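# Reseat the cabinet side panel's lip and relatch it

## Task

The side panel of the wall cabinet is latched closed but its bottom lip sits outside the rail. Get that lower lip into the rail, then latch the panel closed once more, so that it stays seated and latched with the robot let go.

## Robot and tools

Robot: two arms, left_arm and right_arm, each a six-joint arm with a parallel two-finger gripper and a wrist camera. Cameras are cam_high (on a stand behind the arms), cam_left_wrist and cam_right_wrist, all 896x504. The job is on a wall cabinet: the panel's lower lip must go into its rail and the panel must end up latched again.

Frames: the scene frame has its origin at table-top height, halfway between the arms' nominal bases, +x pointing out over the table, +z up, and left_arm on the +y side. Arm names do not match image left/right. Calibrated bases: left_arm at (-0.036, +0.298, 0) m, right_arm at (+0.038, -0.264, 0) m, both turned only slightly about z. Printed hand positions and quaternions (end_effector_position, end_effector_quat_wxyz) are in the scene frame and may be a few cm off, more at long reach. The reported position is the point between the finger pads, roughly 1 cm behind the tips. Fingers point along the gripper's +z and close along its y.

Command rows: every moving command uses rows of 14 numbers, each in [-1, 1], always covering both arms: dx, dy, dz, rx, ry, rz, opening for left_arm, then the same seven for right_arm. The first six per arm are offsets, not poses: they are measured from that arm's Hand target at the start of the action or move, along the Hand target's own axes (not scene axes). Scale: 1.0 equals 0.6 m for dx/dy/dz and 180 degrees for rx/ry/rz, which together form one rotation vector. Offsets do not chain row to row; each row counts from the same starting Hand target, but each new call starts from the Hand target then current, so sending an offset again moves further. Opening is absolute: +1 fully open (0.094 m), -1 closed. To leave an arm alone send six zeros and repeat its current opening; a 0 in the opening slot is itself a command.

execute_actions(actions, cameras): actions is a list of actions; each action is a table of up to 15 rows, one per 1/30 s step, the last row held through step 15. An empty actions list returns state plus all camera images. cameras lists names, ["all"], or []; an unknown name invalidates the call.

move(target, speed, blend, opening_speed, grip_force, blocking, cameras): drives each gripper in a straight line toward target, either one 14-number row or a list of up to 15 rows, all offsets from the same starting Hand targets. speed in m/s per arm path, 0.002 to 2.9, default 0.25 (turn rate up to twice that in rad/s); one value or one per target. blend in m rounds corners in a list (0 = stop at each). opening_speed is the rate of change of opening per second on the -1..+1 scale, at least 0.2. grip_force is the per-pad force limit in N, 10 to 50, one value or one per arm, persisting until changed; low values close slowly. blocking=false returns after about 0.5 s while the move runs. The whole move is capped at 10 s. Paths ignore obstacles and the other arm; grippers lag and can overshoot speed, especially with a nearly straight arm. Do not route a path near an arm's own base (the elbow may whip round); go around it. The result adds a move: line with the ending (done, off_target, moving, held, fault) and which limits acted (paced = pose clipped, held = steps withheld). done means at rest within 10 mm and 2 degrees; it says nothing about contact.

wait(seconds): 0 to 3600, sends nothing new, lets a running move continue. stop(): brakes a running move. zoom_image(camera, region): region [x0, y0, x1, y1] in pixels of the newest image of cam_high, cam_left_wrist or cam_right_wrist, at most 504 by 504. read_manual(section): only licence texts. finished_scene(scene): scene number 1 or 2; ends the scene irreversibly, so call it only when the panel is seated and latched and stays so untouched.

Reading results: Hand target is the last commanded pose after clipping (orientation is limited to 40 degrees from the measured one per step); the next offsets start from it. Grippers often stop short of it by up to a few cm from friction and weight, which alone does not mean contact; a fresh execute_actions with zero offsets asks again, or send the missing distance. grip_measured is the measured opening on the command scale, slightly wide when empty, a bit narrow on a squeezed part. grip_effort_nm is a smoothed gripper motor effort, negative closing, not a pad force. Joint torques are whole drive outputs with offsets and noise; numbers 1 to 3 wrap at ±28 N m. Joint velocities may read within noise. Tool commands shows present commands. MOTOR HOT appears at 75 °C; at 90 °C an OVER-TEMPERATURE FAULT folds that arm away for the rest of the scene; at 100 °C it collapses. Holding loads, stretched poses and pushing at unreachable targets heat motors.

Avoid: fast contacts and targets set deep past a contact (both press hard); an arm blocked by something keeps pushing until commanded back past its gripper. Never let the grippers, housings or wrist cameras meet, and never close one gripper on the other's fingers. Do not strain the wrist camera cables. Do not drop or fling parts, slam the panel, or let anything fall off the table.

Each tool is called after "Call:" by a JSON object that holds its "method" and its "body".

## Session

Call:
{"method": "execute_actions", "body": {"actions": []}}

Scene clock: 0.00 s.
left_arm: end_effector_position=(+0.3324, +0.2923, +0.1504) grip_measured=+1.000 grip_effort_nm=n/a end_effector_quat_wxyz=(+0.693, +0.002, +0.720, +0.007) | right_arm: end_effector_position=(+0.4224, -0.2735, +0.1508) grip_measured=+1.000 grip_effort_nm=n/a end_effector_quat_wxyz=(+0.690, +0.053, +0.722, -0.011)
Joint positions: left_arm=[-0.072 1.487 0.172 1.276 -0.049 0.012 0.094] | right_arm=[0.012 1.534 0.24 1.245 0.113 0.062 0.094]
Joint velocities: within noise
Joint torques (N m): no reading
Motor temperatures (°C): left_arm=[24 27 34 30 27 29 30] | right_arm=[28 30 33 29 27 24 28]
Heat: left arm: 34 °C; right arm: 33 °C.
Hand target: left_arm +0.3325, +0.2923, +0.1477; +0.689, +0.002, +0.725, +0.007 | right_arm +0.4229, -0.2735, +0.1504; +0.688, +0.053, +0.724, -0.011
Tool commands: left_gripper/opening=+1.0 right_gripper/opening=+1.0

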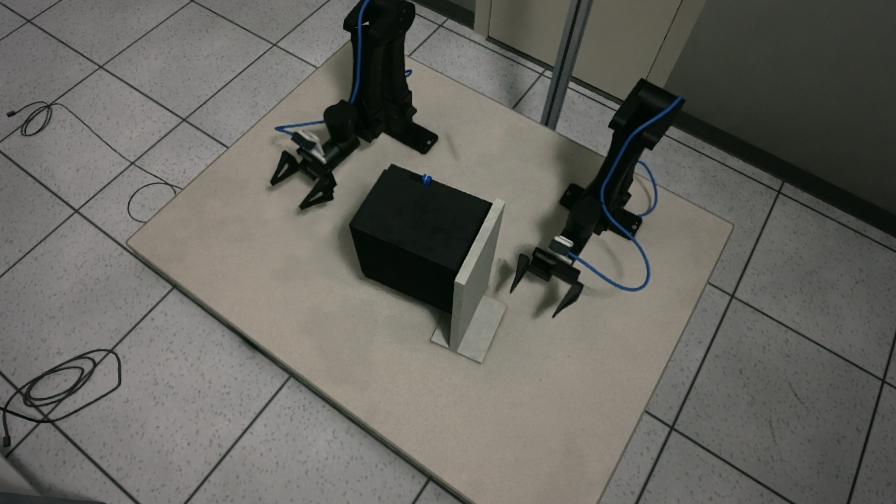

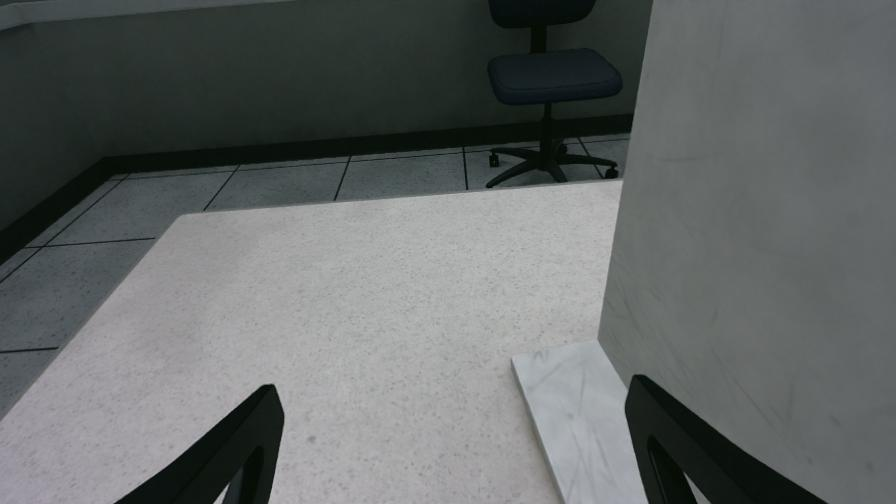

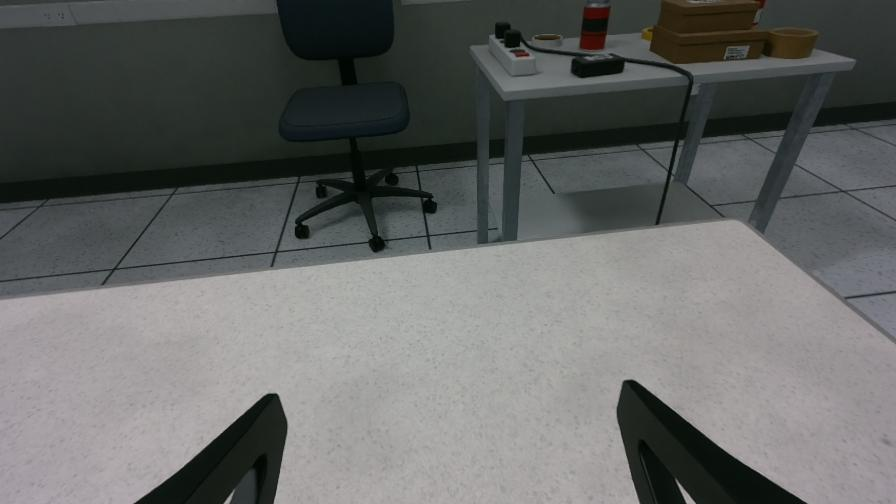

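Call:
{"method": "zoom_image", "body": {"camera": "cam_high", "region": [330, 140, 540, 370]}}

Call:
{"method": "zoom_image", "body": {"camera": "cam_left_wrist", "region": [480, 0, 896, 504]}}

Scaled by 2.191 from the camera's image (finer frame: 1280x720).

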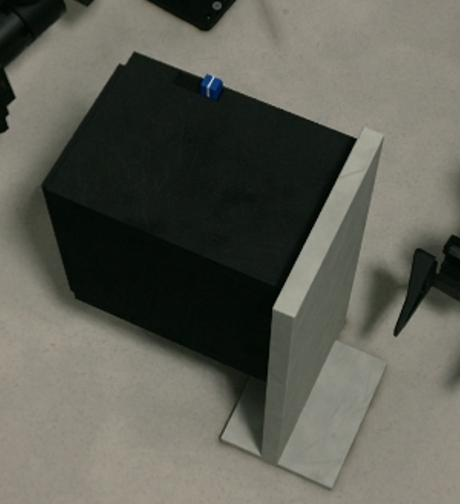

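Scaled by 1.000.

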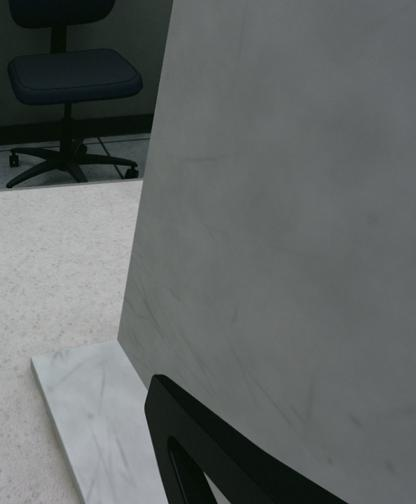

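Call:
{"method": "move", "body": {"target": [0,0,0,0,0,0,1,-0.25,-0.08,-0.30,-0.22,0.1,0,-1], "cameras": ["all"]}}

Scene clock: 37.53 s.
left_arm: end_effector_position=(+0.3324, +0.2923, +0.1504) grip_measured=+1.000 grip_effort_nm=-0.03 end_effector_quat_wxyz=(+0.693, +0.002, +0.720, +0.007) | right_arm: end_effector_position=(+0.2499, -0.3168, +0.3050) grip_measured=-0.990 grip_effort_nm=-0.54 end_effector_quat_wxyz=(+0.686, -0.072, +0.704, +0.170)
Joint positions: left_arm=[-0.072 1.487 0.172 1.276 -0.049 0.012 0.094] | right_arm=[-1.237 0.611 0.55 -0.08 -1.569 -0.001 0]
Joint torques (N m): left_arm=[0.03 -4.75 5.26 1.53 0.03 -0.03] | right_arm=[-0.72 -0.03 6.87 1.26 -0.2 0.02]
Motor temperatures (°C): left_arm=[24 27 35 35 27 29 30] | right_arm=[27 31 35 34 27 24 28]
Heat: left arm: 35 °C; right arm: 35 °C.
Hand target: left_arm +0.3325, +0.2923, +0.1477; +0.689, +0.002, +0.725, +0.007 | right_arm +0.2466, -0.3144, +0.3068; +0.546, -0.182, +0.782, +0.242
Off the commanded pose: left_arm 0.003 m, 1 deg | right_arm 0.004 m, 24 deg.
joint sent to its limit (right arm) — joint 5 (wrist yaw), lower limit. The joint targets are off in orientation, not in position.
move: off_target (right_arm)

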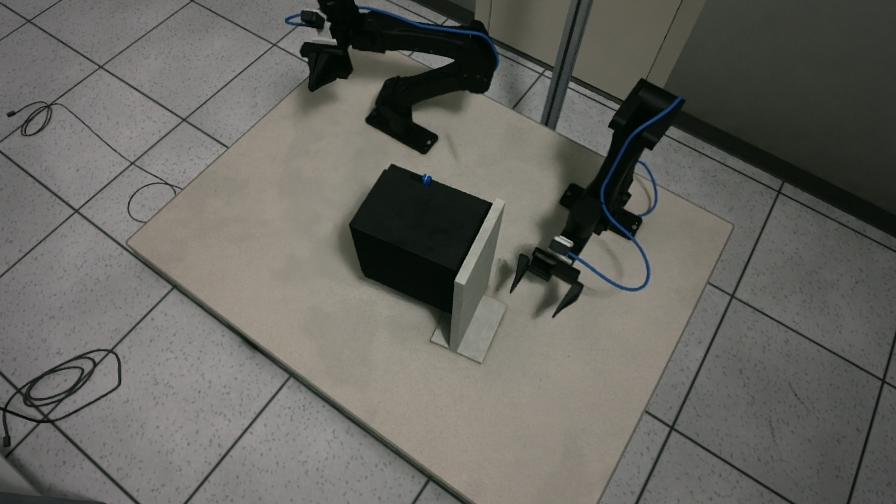

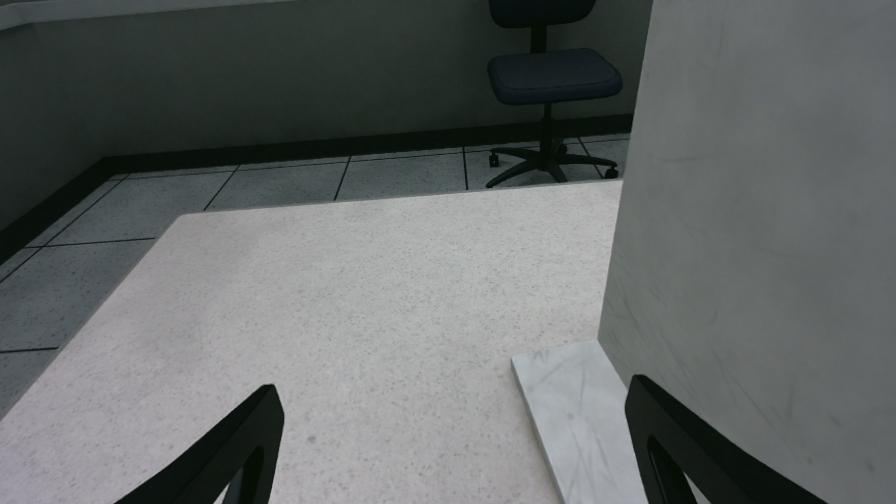

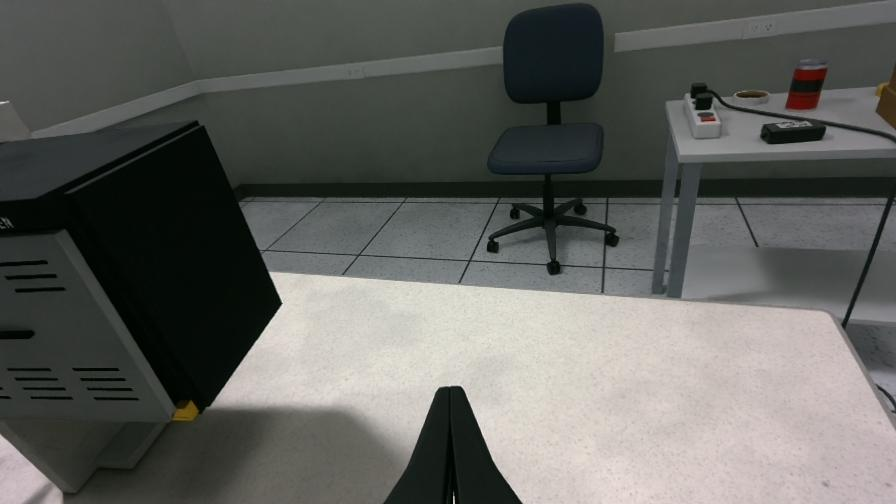

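Call:
{"method": "move", "body": {"target": [0,0,0,0,0,0,1,0,0.522,0.155,0.19,0,0.005,-1], "cameras": ["cam_high","cam_right_wrist"]}}

Scene clock: 61.77 s.
left_arm: end_effector_position=(+0.3324, +0.2923, +0.1504) grip_measured=+1.000 grip_effort_nm=-0.04 end_effector_quat_wxyz=(+0.693, +0.002, +0.720, +0.007) | right_arm: end_effector_position=(+0.1449, -0.0137, +0.3727) grip_measured=-0.990 grip_effort_nm=-0.54 end_effector_quat_wxyz=(+0.701, -0.070, +0.704, +0.091)
Joint positions: left_arm=[-0.072 1.487 0.172 1.276 -0.049 0.012 0.094] | right_arm=[-1.262 0.03 1.546 -1.536 -1.477 0.012 0]
Joint torques (N m): left_arm=[0.06 -4.7 5.24 1.52 0.01 -0.02] | right_arm=[-0.77 8.66 -0.44 1.2 0.05 -0.01]
Heat: left arm: 36 °C; right arm: 36 °C.
Hand target: left_arm +0.3325, +0.2923, +0.1477; +0.689, +0.002, +0.725, +0.007 | right_arm +0.1463, -0.0050, +0.3364; +0.573, -0.007, +0.819, +0.005
Off the commanded pose: left_arm 0.003 m, 1 deg | right_arm 0.037 m, 23 deg.
shoulder posture changed (right arm): the wrist came as close to joint 1's axis as it can, and the arm is now in the other of its two shoulder postures.
joint sent to its limit (right arm) — joint 2 (shoulder), lower limit; joint 4 (wrist pitch), lower limit. The joint targets are off in position and orientation.
move: off_target (right_arm)

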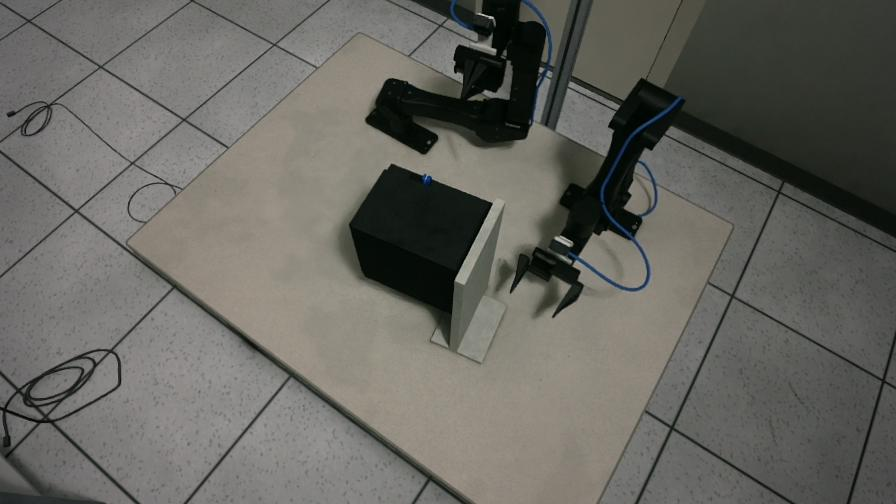

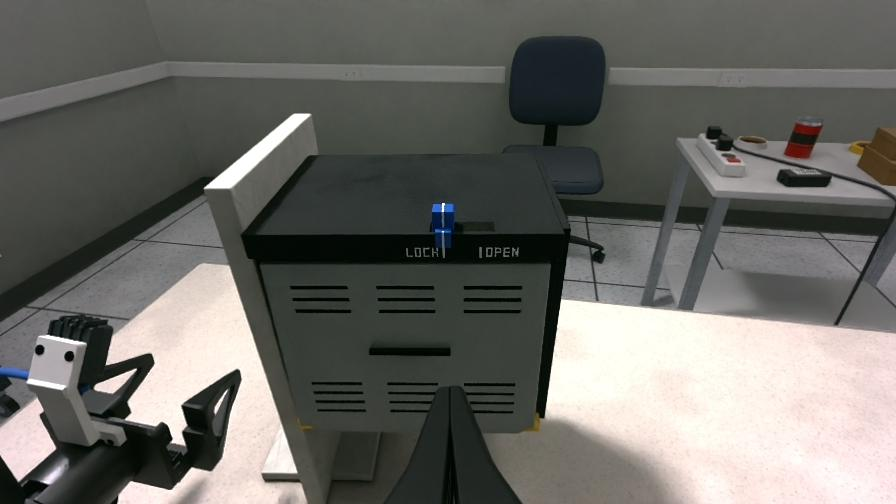

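Call:
{"method": "zoom_image", "body": {"camera": "cam_right_wrist", "region": [230, 140, 590, 450]}}

Call:
{"method": "zoom_image", "body": {"camera": "cam_right_wrist", "region": [380, 180, 560, 290]}}

Scaled by 1.400 from the camera's image (finer frame: 1280x720).

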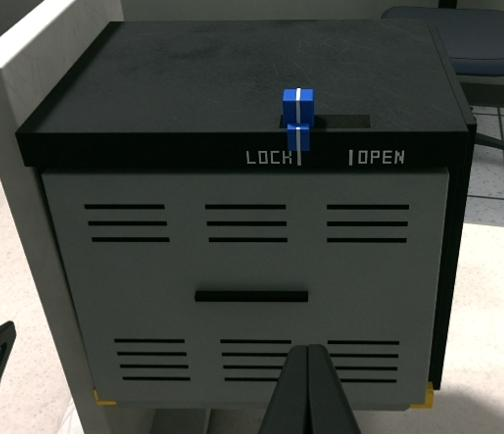

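Scaled by 2.800 from the camera's image (finer frame: 1280x720).

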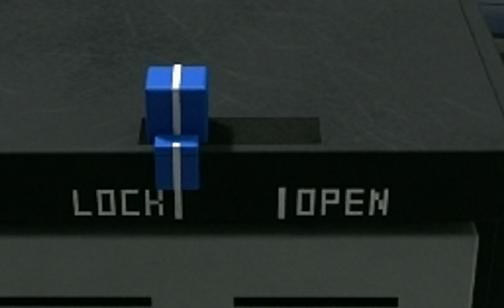

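Call:
{"method": "move", "body": {"target": [-0.167,-0.067,-0.333,0,0,0,1,-0.068,-0.467,0.188,0,0,0,-1], "cameras": ["cam_high","cam_left_wrist"]}}

Scene clock: 141.23 s.
left_arm: end_effector_position=(+0.1447, +0.2430, +0.2545) grip_measured=+1.000 grip_effort_nm=-0.03 end_effector_quat_wxyz=(+0.708, +0.016, +0.706, -0.003) | right_arm: end_effector_position=(+0.2555, -0.2877, +0.3445) grip_measured=-0.990 grip_effort_nm=-0.54 end_effector_quat_wxyz=(+0.645, +0.203, +0.678, -0.288)
Joint positions: left_arm=[-1.613 0.032 0.272 -0.089 -1.553 0.169 0.094] | right_arm=[-2.288 0.038 1.144 -1.538 -1.564 -0.56 0]
Joint torques (N m): left_arm=[-0.58 2.59 8.25 0.73 -0.05 0.03] | right_arm=[-0.7 5.71 2.89 1.11 -0.4 0.03]
Heat: left arm: 37 °C; right arm: 33 °C.
Hand target: left_arm +0.1383, +0.2492, +0.2572; +0.689, +0.002, +0.725, +0.007 | right_arm +0.2711, -0.2830, +0.3357; +0.587, +0.019, +0.809, -0.031
Off the commanded pose: left_arm 0.009 m, 4 deg | right_arm 0.019 m, 45 deg; orientation clipped.
joint sent to its limit (left arm) — joint 5 (wrist yaw), lower limit. The joint targets are off in position and orientation.
joint sent to its limit (right arm) — joint 4 (wrist pitch), lower limit; joint 5 (wrist yaw), lower limit. The joint targets are off in position and orientation.
move: off_target (left_arm, right_arm); limits=paced

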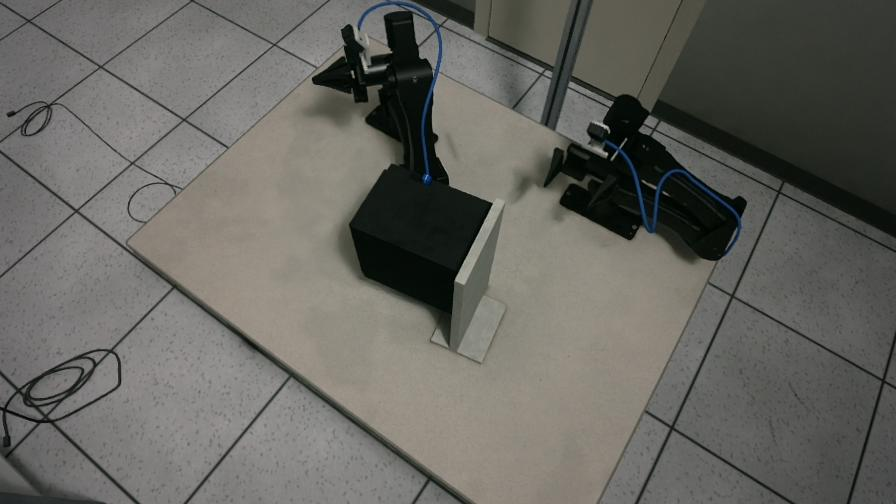

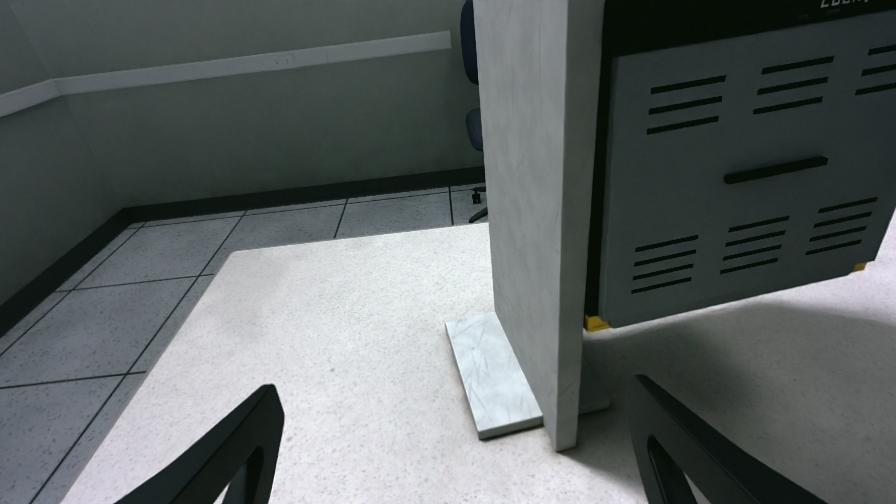

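Call:
{"method": "zoom_image", "body": {"camera": "cam_left_wrist", "region": [570, 0, 896, 340]}}

Scaled by 1.482 from the camera's image (finer frame: 1280x720).

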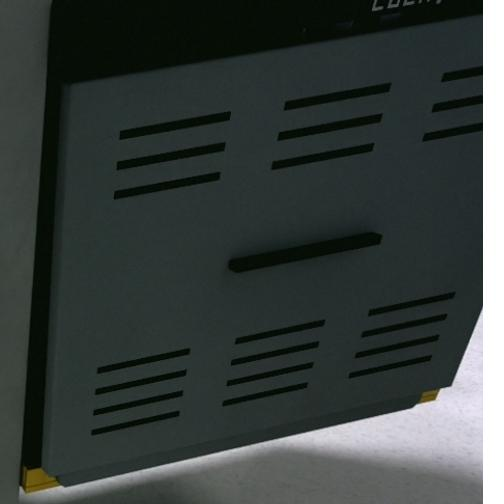

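Call:
{"method": "move", "body": {"target": [0.033,-0.349,0.062,-0.052,0.027,0.494,1,0.158,-0.463,-0.25,0.473,-0.074,0.082,-1], "cameras": ["cam_high","cam_left_wrist"]}}

Scene clock: 198.37 s.
left_arm: end_effector_position=(+0.1733, +0.0452, +0.2284) grip_measured=+1.000 grip_effort_nm=-0.04 end_effector_quat_wxyz=(+0.484, +0.470, +0.538, +0.505) | right_arm: end_effector_position=(+0.0817, -0.4605, +0.3012) grip_measured=-0.990 grip_effort_nm=-0.54 end_effector_quat_wxyz=(+0.568, +0.393, +0.631, -0.352)
Joint positions: left_arm=[-1.496 1.46 0.832 -0.237 -1.543 0.661 0.094] | right_arm=[-2.381 0.344 0.67 -0.657 -1.24 -0.311 0]
Joint torques (N m): left_arm=[0.69 -5.19 8.95 0.59 -0.68 -0.04] | right_arm=[-0.43 1.77 5.64 1.39 -0.28 -0.03]
Heat: left arm: 37 °C; right arm: 33 °C.
Hand target: left_arm +0.1751, +0.0458, +0.2334; +0.468, +0.448, +0.548, +0.529 (not the last commanded pose) | right_arm +0.0847, -0.4573, +0.3006; +0.572, +0.392, +0.630, -0.349 (not the last commanded pose)
Off the commanded pose: left_arm 0.007 m, 5 deg | right_arm 0.089 m, 27 deg.
shoulder posture changed (right arm): the wrist came as close to joint 1's axis as it can, and the arm is now in the other of its two shoulder postures.
joint sent to its limit (left arm) — joint 5 (wrist yaw), lower limit.
move: held (right_arm; a check stopped the path), off_target (left_arm; braked when a check withheld steps of right_arm); limits=held
pose unreachable (right arm): on one or more control steps of this call, first in action 0 (counted from 0), this arm could not follow its commanded pose, so it was not sent that pose on those steps. It may still have moved: this result reports where it is.
cause: moving toward the commanded pose would bring a part of the arm too close to another arm (this arm's forearm (the part past joint 3) and the left arm's wrist camera, along the way the arms are being sent, or toward where that arm still pushes).

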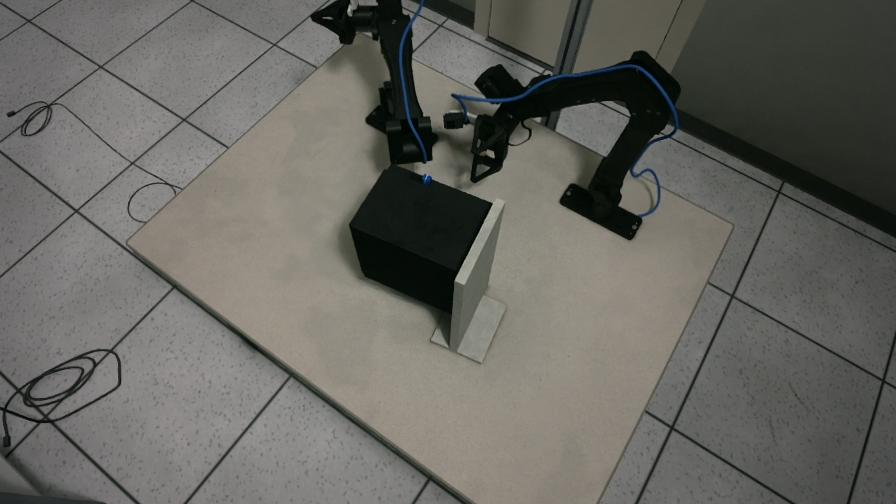

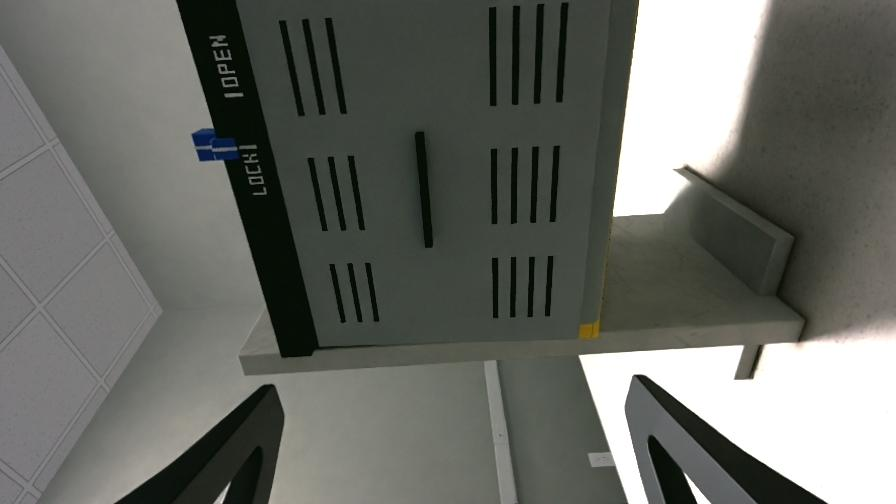

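Call:
{"method": "move", "body": {"target": [[0,0,0,0,0,0,1,-0.028,-0.008,0.274,0,0,0,-1],[0,0,0,0,0,0,1,-0.06,0.27,0.2,-0.2,0,0,-1],[0,0,0,0,0,0,1,-0.085,0.549,0.068,-0.35,0,0,-0.3]], "blend": 0.05, "cameras": ["cam_high"]}}

Scene clock: 235.07 s.
left_arm: end_effector_position=(+0.1732, +0.0455, +0.2281) grip_measured=+1.000 grip_effort_nm=-0.03 end_effector_quat_wxyz=(+0.482, +0.472, +0.537, +0.507) | right_arm: end_effector_position=(+0.0826, -0.4614, +0.3023) grip_measured=-0.990 grip_effort_nm=-0.54 end_effector_quat_wxyz=(+0.569, +0.392, +0.632, -0.352)
Joint positions: left_arm=[-1.496 1.46 0.832 -0.243 -1.543 0.661 0.094] | right_arm=[-2.359 0.344 0.67 -0.641 -1.221 -0.294 0]
Joint torques (N m): left_arm=[0.66 -5.15 9.09 0.57 -0.67 -0.08] | right_arm=[-0.57 2.82 5.56 1.59 -0.23 -0.03]
Heat: left arm: 37 °C; right arm: 33 °C.
Hand target: left_arm +0.1751, +0.0458, +0.2333; +0.468, +0.448, +0.548, +0.529 | right_arm +0.0828, -0.4608, +0.3015; +0.570, +0.393, +0.631, -0.350 (not the last commanded pose)
Tool commands: left_gripper/opening=+1.0 right_gripper/opening=-1.0
Off the commanded pose: left_arm 0.006 m, 4 deg | right_arm 0.339 m, 63 deg.
joint sent to its limit (left arm) — joint 5 (wrist yaw), lower limit. The joint targets are off in orientation, not in position.
move: held (right_arm; a check stopped the path); path passed 0 of 3 targets; target 3's new opening was not sent; limits=held
pose unreachable (right arm): on one or more control steps of this call, first in action 0 (counted from 0), this arm could not follow its commanded pose, so it was not sent that pose on those steps. It may still have moved: this result reports where it is.
cause: moving toward the commanded pose would bring a part of the arm too close to another arm (this arm's forearm (the part past joint 3) and the left arm's wrist camera, at the place that arm is still heading or pushing toward).

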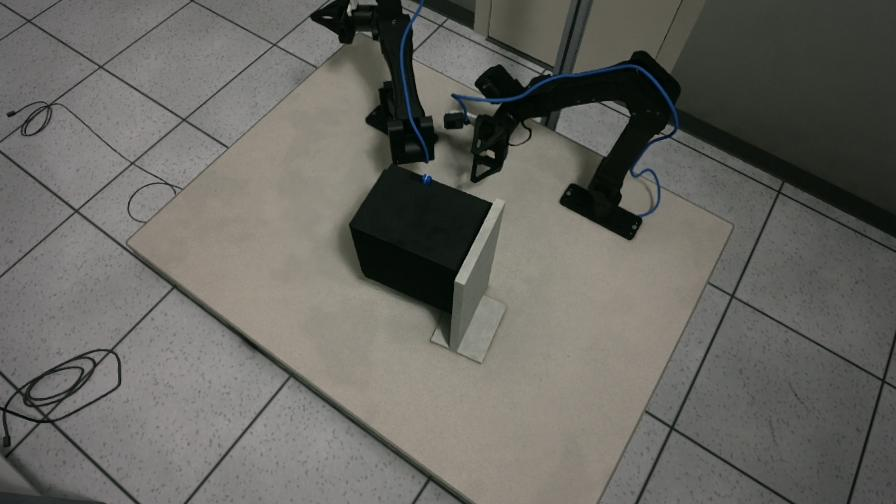

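Call:
{"method": "move", "body": {"target": [0.22,0,-0.06,0,0,0,1,0,0,0,0,0,0,-1], "cameras": []}}

Call:
{"method": "move", "body": {"target": [[0,0,0,0,0,0,1,-0.028,-0.008,0.274,0,0,0,-1],[0,0,0,0,0,0,1,-0.06,0.27,0.2,-0.2,0,0,-1],[0,0,0,0,0,0,1,-0.085,0.549,0.068,-0.35,0,0,-0.3]], "blend": 0.05, "cameras": ["cam_high","cam_right_wrist"]}}

Scene clock: 251.03 s.
left_arm: end_effector_position=(+0.1212, +0.1650, +0.2298) grip_measured=+1.000 grip_effort_nm=-0.03 end_effector_quat_wxyz=(+0.557, +0.549, +0.455, +0.426) | right_arm: end_effector_position=(+0.0826, -0.4614, +0.3023) grip_measured=-0.990 grip_effort_nm=-0.54 end_effector_quat_wxyz=(+0.569, +0.392, +0.632, -0.352)
Joint positions: left_arm=[-1.812 0.536 0.409 -0.645 -1.547 0.76 0.094] | right_arm=[-2.359 0.344 0.67 -0.641 -1.221 -0.294 0]
Joint torques (N m): left_arm=[-0.59 0.58 6.38 0.67 -0.6 -0.17] | right_arm=[-0.7 2.85 5.86 1.51 -0.23 -0.07]
Heat: left arm: 37 °C; right arm: 33 °C.
Hand target: left_arm +0.1183, +0.1701, +0.2284; +0.468, +0.448, +0.548, +0.529 | right_arm +0.0828, -0.4608, +0.3015; +0.570, +0.393, +0.631, -0.350
Off the commanded pose: left_arm 0.006 m, 22 deg | right_arm 0.001 m, 0 deg.
joint sent to its limit (left arm) — joint 5 (wrist yaw), lower limit. The joint targets are off in orientation, not in position.
move: off_target (left_arm)

Scene clock: 255.57 s.
left_arm: end_effector_position=(+0.1211, +0.1674, +0.2245) grip_measured=+1.000 grip_effort_nm=-0.03 end_effector_quat_wxyz=(+0.556, +0.552, +0.452, +0.426) | right_arm: end_effector_position=(+0.3956, -0.3555, +0.3360) grip_measured=-0.303 grip_effort_nm=0.16 end_effector_quat_wxyz=(+0.682, +0.041, +0.730, +0.035)
Joint positions: left_arm=[-1.818 0.548 0.409 -0.731 -1.547 0.668 0.094] | right_arm=[-0.491 1.001 0.811 0.114 -0.471 0.073 0.033]
Joint torques (N m): left_arm=[-0.53 1.8 8.02 0.57 -0.64 -0.17] | right_arm=[0.49 -1.99 10.06 2.09 0.1 0.04]
Heat: left arm: 37 °C; right arm: 34 °C.
Hand target: left_arm +0.1183, +0.1702, +0.2284; +0.468, +0.448, +0.548, +0.529 | right_arm +0.3979, -0.3551, +0.3496; +0.691, +0.037, +0.721, +0.031
Off the commanded pose: left_arm 0.006 m, 22 deg | right_arm 0.014 m, 2 deg.
joint sent to its limit (left arm) — joint 5 (wrist yaw), lower limit. The joint targets are off in orientation, not in position.
move: off_target (right_arm); target 3's new opening was sent with right_arm's hand 0.014 m and 2 deg from that target

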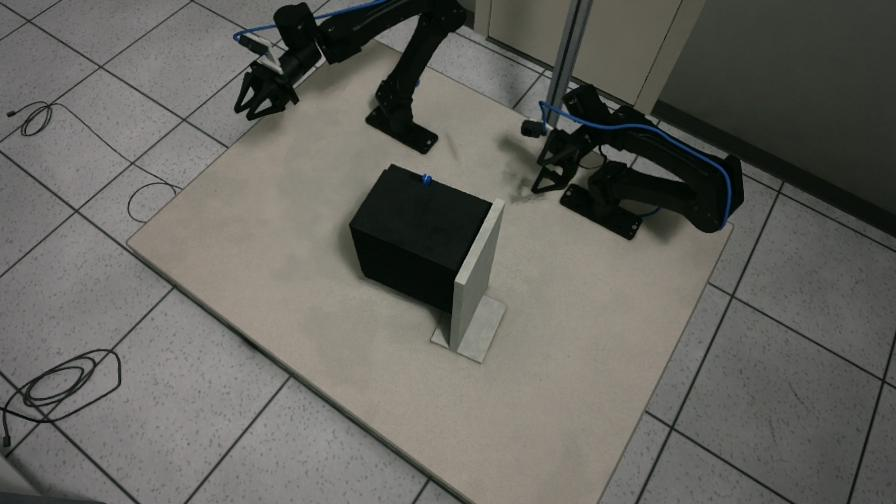

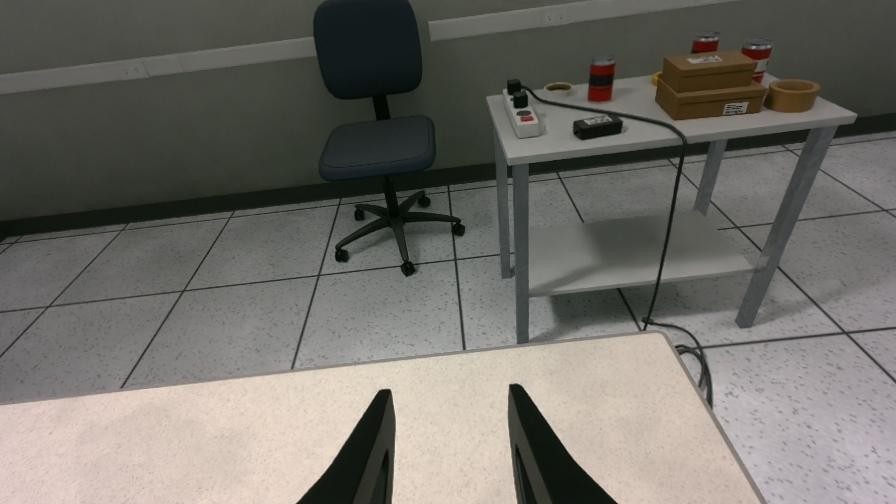

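Call:
{"method": "move", "body": {"target": [[-0.25,0.007,0.06,0,0,0,0,-0.217,0.279,-0.175,-0.012,0.33,-0.046,-0.15],[-0.256,0.007,0.139,0,0,0,0,-0.099,0.628,-0.179,-0.018,0.488,-0.069,-0.15]], "blend": 0.04, "cameras": ["all"]}}

Scene clock: 291.83 s.
left_arm: end_effector_position=(+0.2243, +0.0278, +0.2396) grip_measured=+0.002 grip_effort_nm=-0.12 end_effector_quat_wxyz=(+0.459, +0.453, +0.557, +0.524) | right_arm: end_effector_position=(+0.2967, +0.0180, +0.4489) grip_measured=-0.153 grip_effort_nm=0.16 end_effector_quat_wxyz=(+0.330, -0.084, +0.895, +0.288)
Joint positions: left_arm=[-1.337 1.572 0.85 0.423 -1.469 1.237 0.047] | right_arm=[0.821 1.78 2.657 -1.542 0.018 0.638 0.04]
Joint torques (N m): left_arm=[0.53 -8.77 5.64 1.13 -0.15 -0.02] | right_arm=[-0.59 -5.68 5.14 1.65 0.01 -0.01]
Heat: left arm: 37 °C; right arm: 35 °C.
Hand target: left_arm +0.2253, +0.0323, +0.2383; +0.468, +0.448, +0.548, +0.529 | right_arm +0.2970, +0.0148, +0.4499; +0.079, -0.085, +0.991, +0.068
Off the commanded pose: left_arm 0.005 m, 2 deg | right_arm 0.003 m, 52 deg; orientation clipped.
joint sent to its limit (right arm) — joint 4 (wrist pitch), lower limit. The joint targets are off in orientation, not in position.
move: off_target (right_arm); limits=paced

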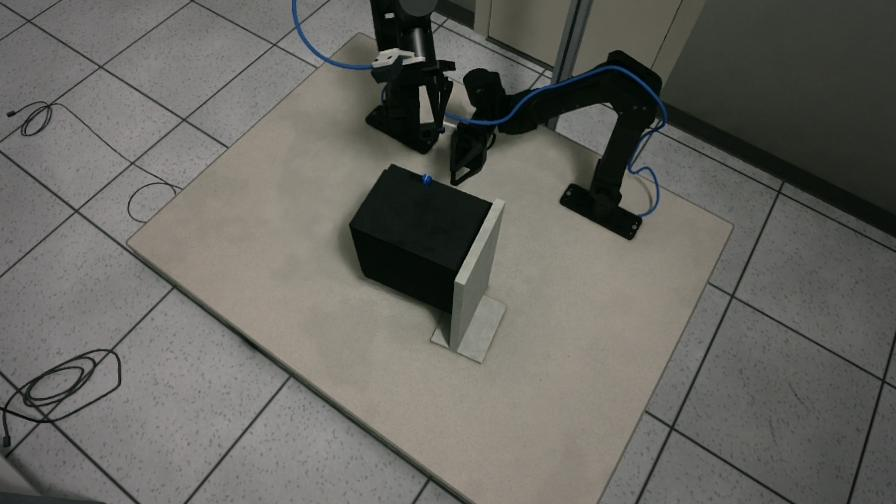

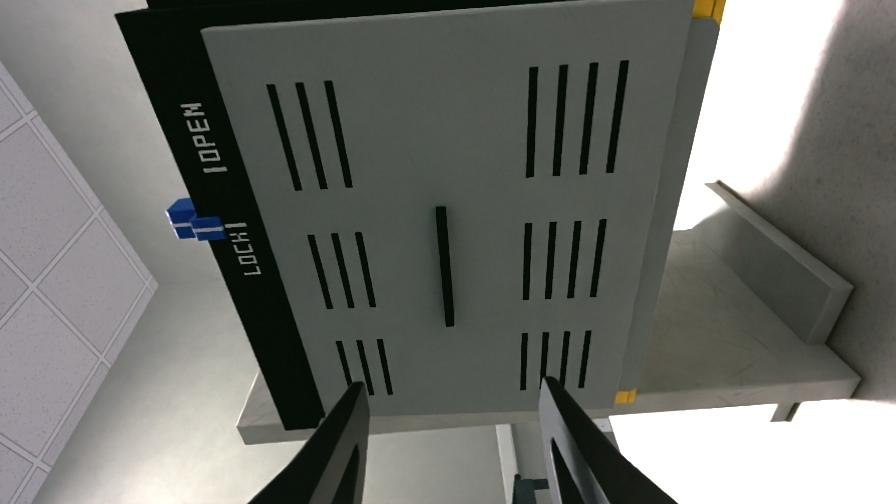

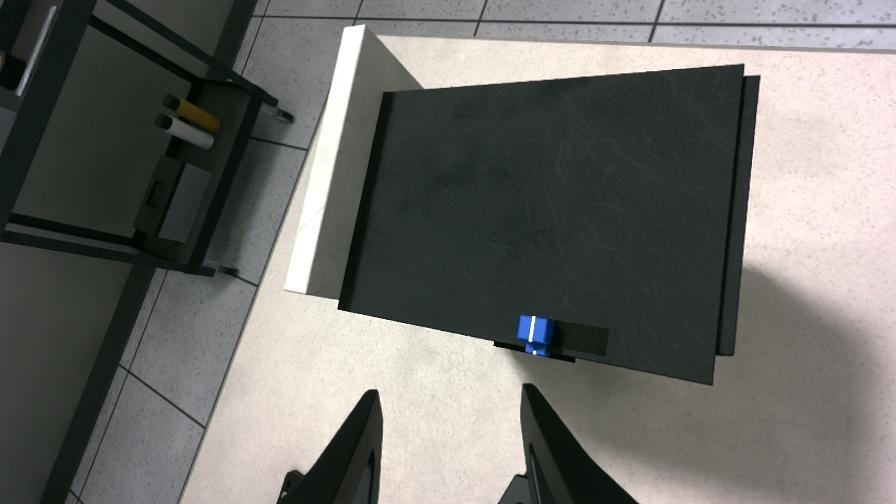

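Call:
{"method": "move", "body": {"target": [0.003,0,0.107,0,0,0,0,0.042,0.005,0.123,0.037,-0.223,-0.015,-0.15], "cameras": ["all"], "speed": 0.15}}

Scene clock: 368.90 s.
left_arm: end_effector_position=(+0.2860, +0.0438, +0.2473) grip_measured=+0.002 grip_effort_nm=-0.12 end_effector_quat_wxyz=(+0.474, +0.442, +0.551, +0.526) | right_arm: end_effector_position=(+0.2828, +0.0287, +0.3773) grip_measured=-0.153 grip_effort_nm=0.16 end_effector_quat_wxyz=(+0.417, -0.076, +0.904, +0.050)
Joint positions: left_arm=[-1.134 1.626 0.816 0.821 -1.264 1.523 0.047] | right_arm=[1.16 1.742 2.261 -1.502 0.681 0.791 0.04]
Joint torques (N m): left_arm=[0.62 -6.67 5.82 1.27 0.07 -0.03] | right_arm=[0.36 -7.39 3.49 1.16 0.68 0.11]
Heat: left arm: 36 °C; right arm: 34 °C.
Hand target: left_arm +0.2884, +0.0444, +0.2380; +0.467, +0.448, +0.548, +0.529 | right_arm +0.2827, +0.0246, +0.3738; +0.420, -0.075, +0.904, +0.034
Off the commanded pose: left_arm 0.010 m, 1 deg | right_arm 0.005 m, 2 deg.
move: done

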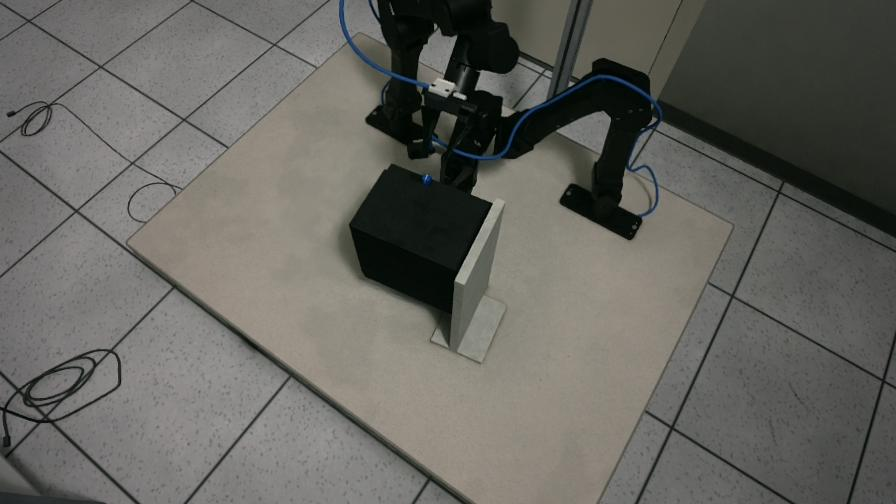

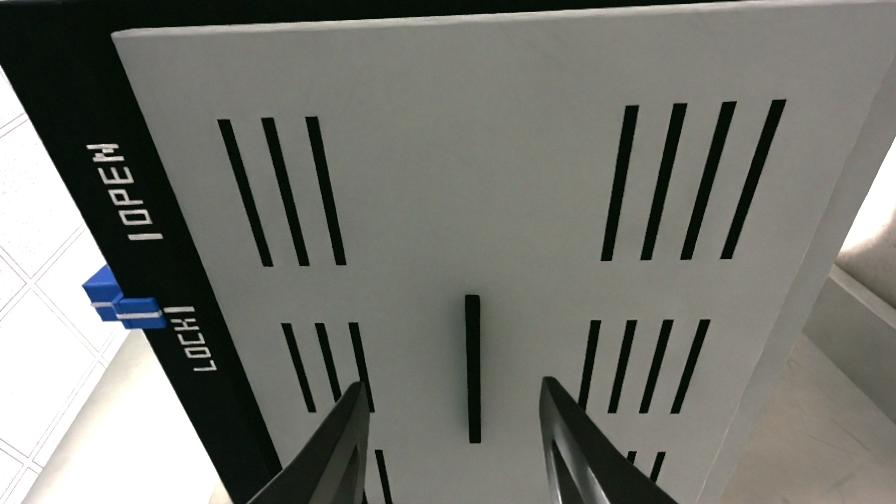

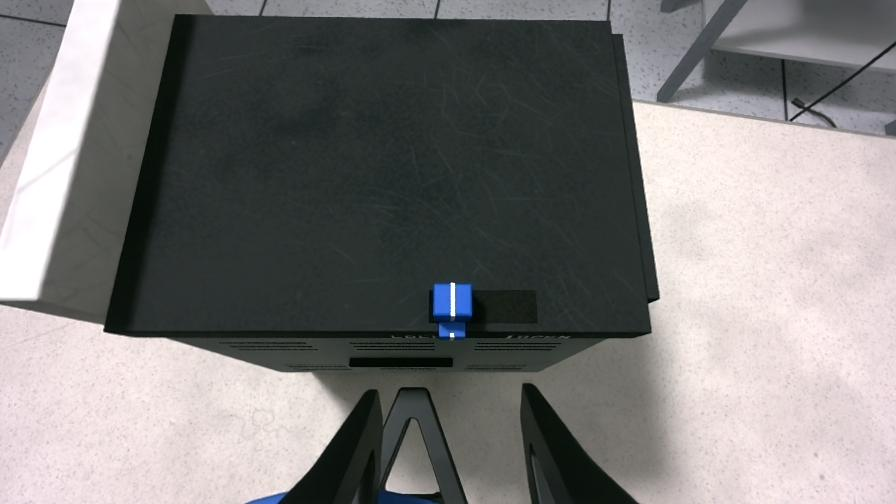

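Call:
{"method": "move", "body": {"target": [-0.018,-0.012,0.010,0,0,0,-0.1,-0.005,-0.002,0.06,0,0,0,-0.3], "cameras": ["cam_left_wrist","cam_right_wrist"], "speed": 0.06}}

Scene clock: 393.53 s.
left_arm: end_effector_position=(+0.2912, +0.0379, +0.2289) grip_measured=-0.098 grip_effort_nm=-0.12 end_effector_quat_wxyz=(+0.463, +0.453, +0.546, +0.531) | right_arm: end_effector_position=(+0.3126, +0.0369, +0.3459) grip_measured=-0.297 grip_effort_nm=-0.16 end_effector_quat_wxyz=(+0.412, -0.082, +0.907, +0.032)
Joint positions: left_arm=[-1.128 1.688 0.816 0.85 -1.257 1.525 0.042] | right_arm=[1.086 1.742 2.109 -1.339 0.649 0.712 0.033]
Joint torques (N m): left_arm=[0.72 -7.13 8.8 1.26 0.05 -0.02] | right_arm=[-0.32 -10.66 3.92 1.38 0.5 -0.03]
Heat: left arm: 36 °C; right arm: 34 °C.
Hand target: left_arm +0.2961, +0.0345, +0.2312; +0.468, +0.448, +0.548, +0.529 | right_arm +0.3120, +0.0283, +0.3529; +0.420, -0.075, +0.904, +0.035
Off the commanded pose: left_arm 0.006 m, 1 deg | right_arm 0.011 m, 1 deg.
move: off_target (right_arm)

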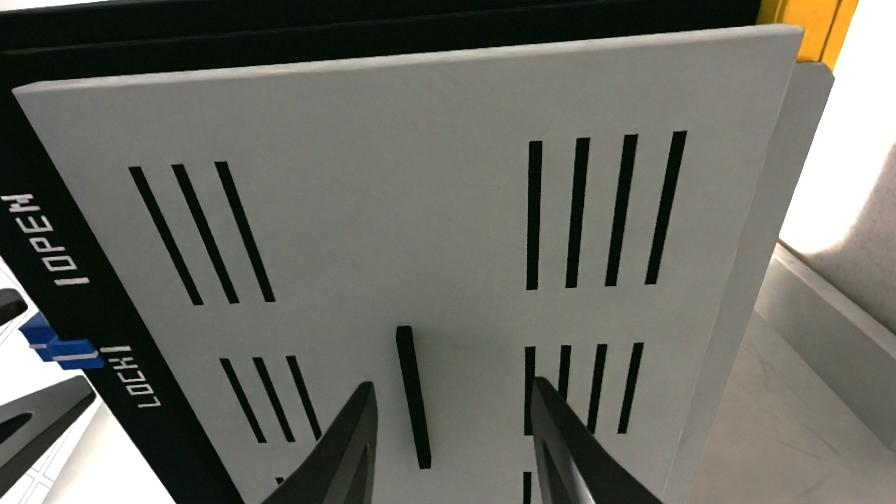

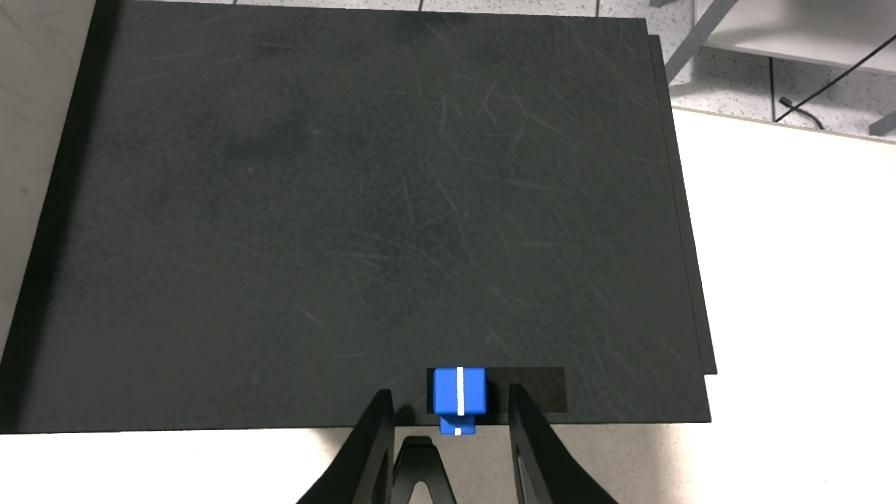

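Call:
{"method": "move", "body": {"target": [-0.007,0.015,0.006,0,0,0,-0.1,-0.011,-0.004,0,0,0,0,-0.3], "cameras": ["cam_left_wrist","cam_right_wrist"], "speed": 0.06}}

Scene clock: 415.13 s.
left_arm: end_effector_position=(+0.2956, +0.0331, +0.2399) grip_measured=-0.098 grip_effort_nm=-0.12 end_effector_quat_wxyz=(+0.470, +0.448, +0.547, +0.528) | right_arm: end_effector_position=(+0.3163, +0.0337, +0.3452) grip_measured=-0.297 grip_effort_nm=-0.16 end_effector_quat_wxyz=(+0.410, -0.083, +0.908, +0.028)
Joint positions: left_arm=[-1.123 1.688 0.855 0.833 -1.248 1.53 0.042] | right_arm=[1.071 1.742 2.109 -1.339 0.641 0.696 0.033]
Joint torques (N m): left_arm=[0.76 -7.65 8.79 1.05 0.05 -0.04] | right_arm=[-0.55 -9.25 7.02 1.26 0.49 -0.03]
Heat: left arm: 37 °C; right arm: 35 °C.
Hand target: left_arm +0.3003, +0.0312, +0.2404; +0.468, +0.448, +0.548, +0.529 | right_arm +0.3165, +0.0266, +0.3580; +0.420, -0.075, +0.904, +0.035
Off the commanded pose: left_arm 0.005 m, 0 deg | right_arm 0.015 m, 2 deg.
move: off_target (right_arm)

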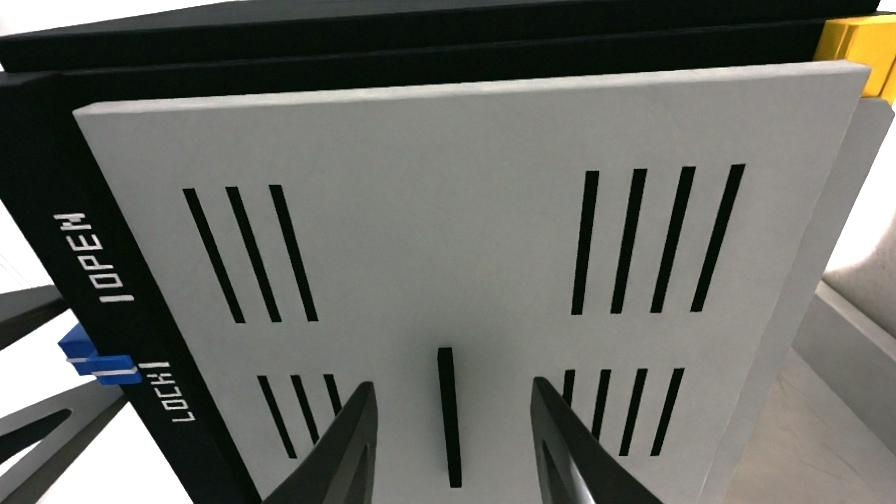

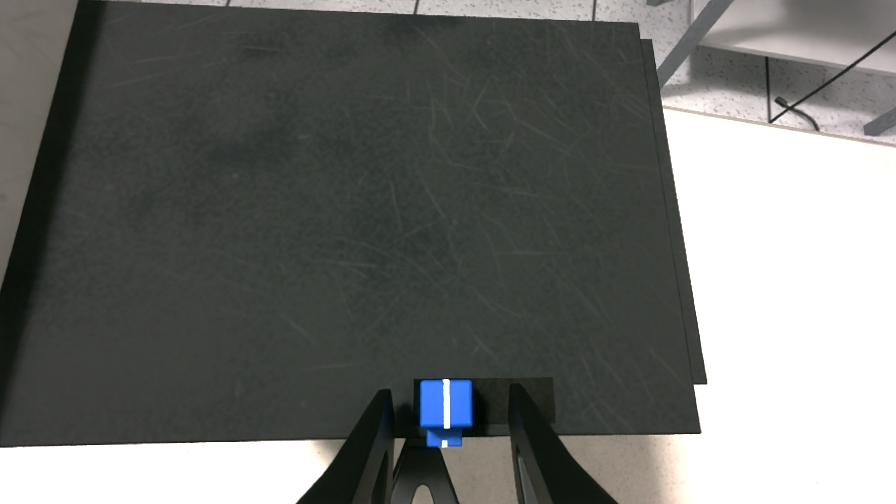

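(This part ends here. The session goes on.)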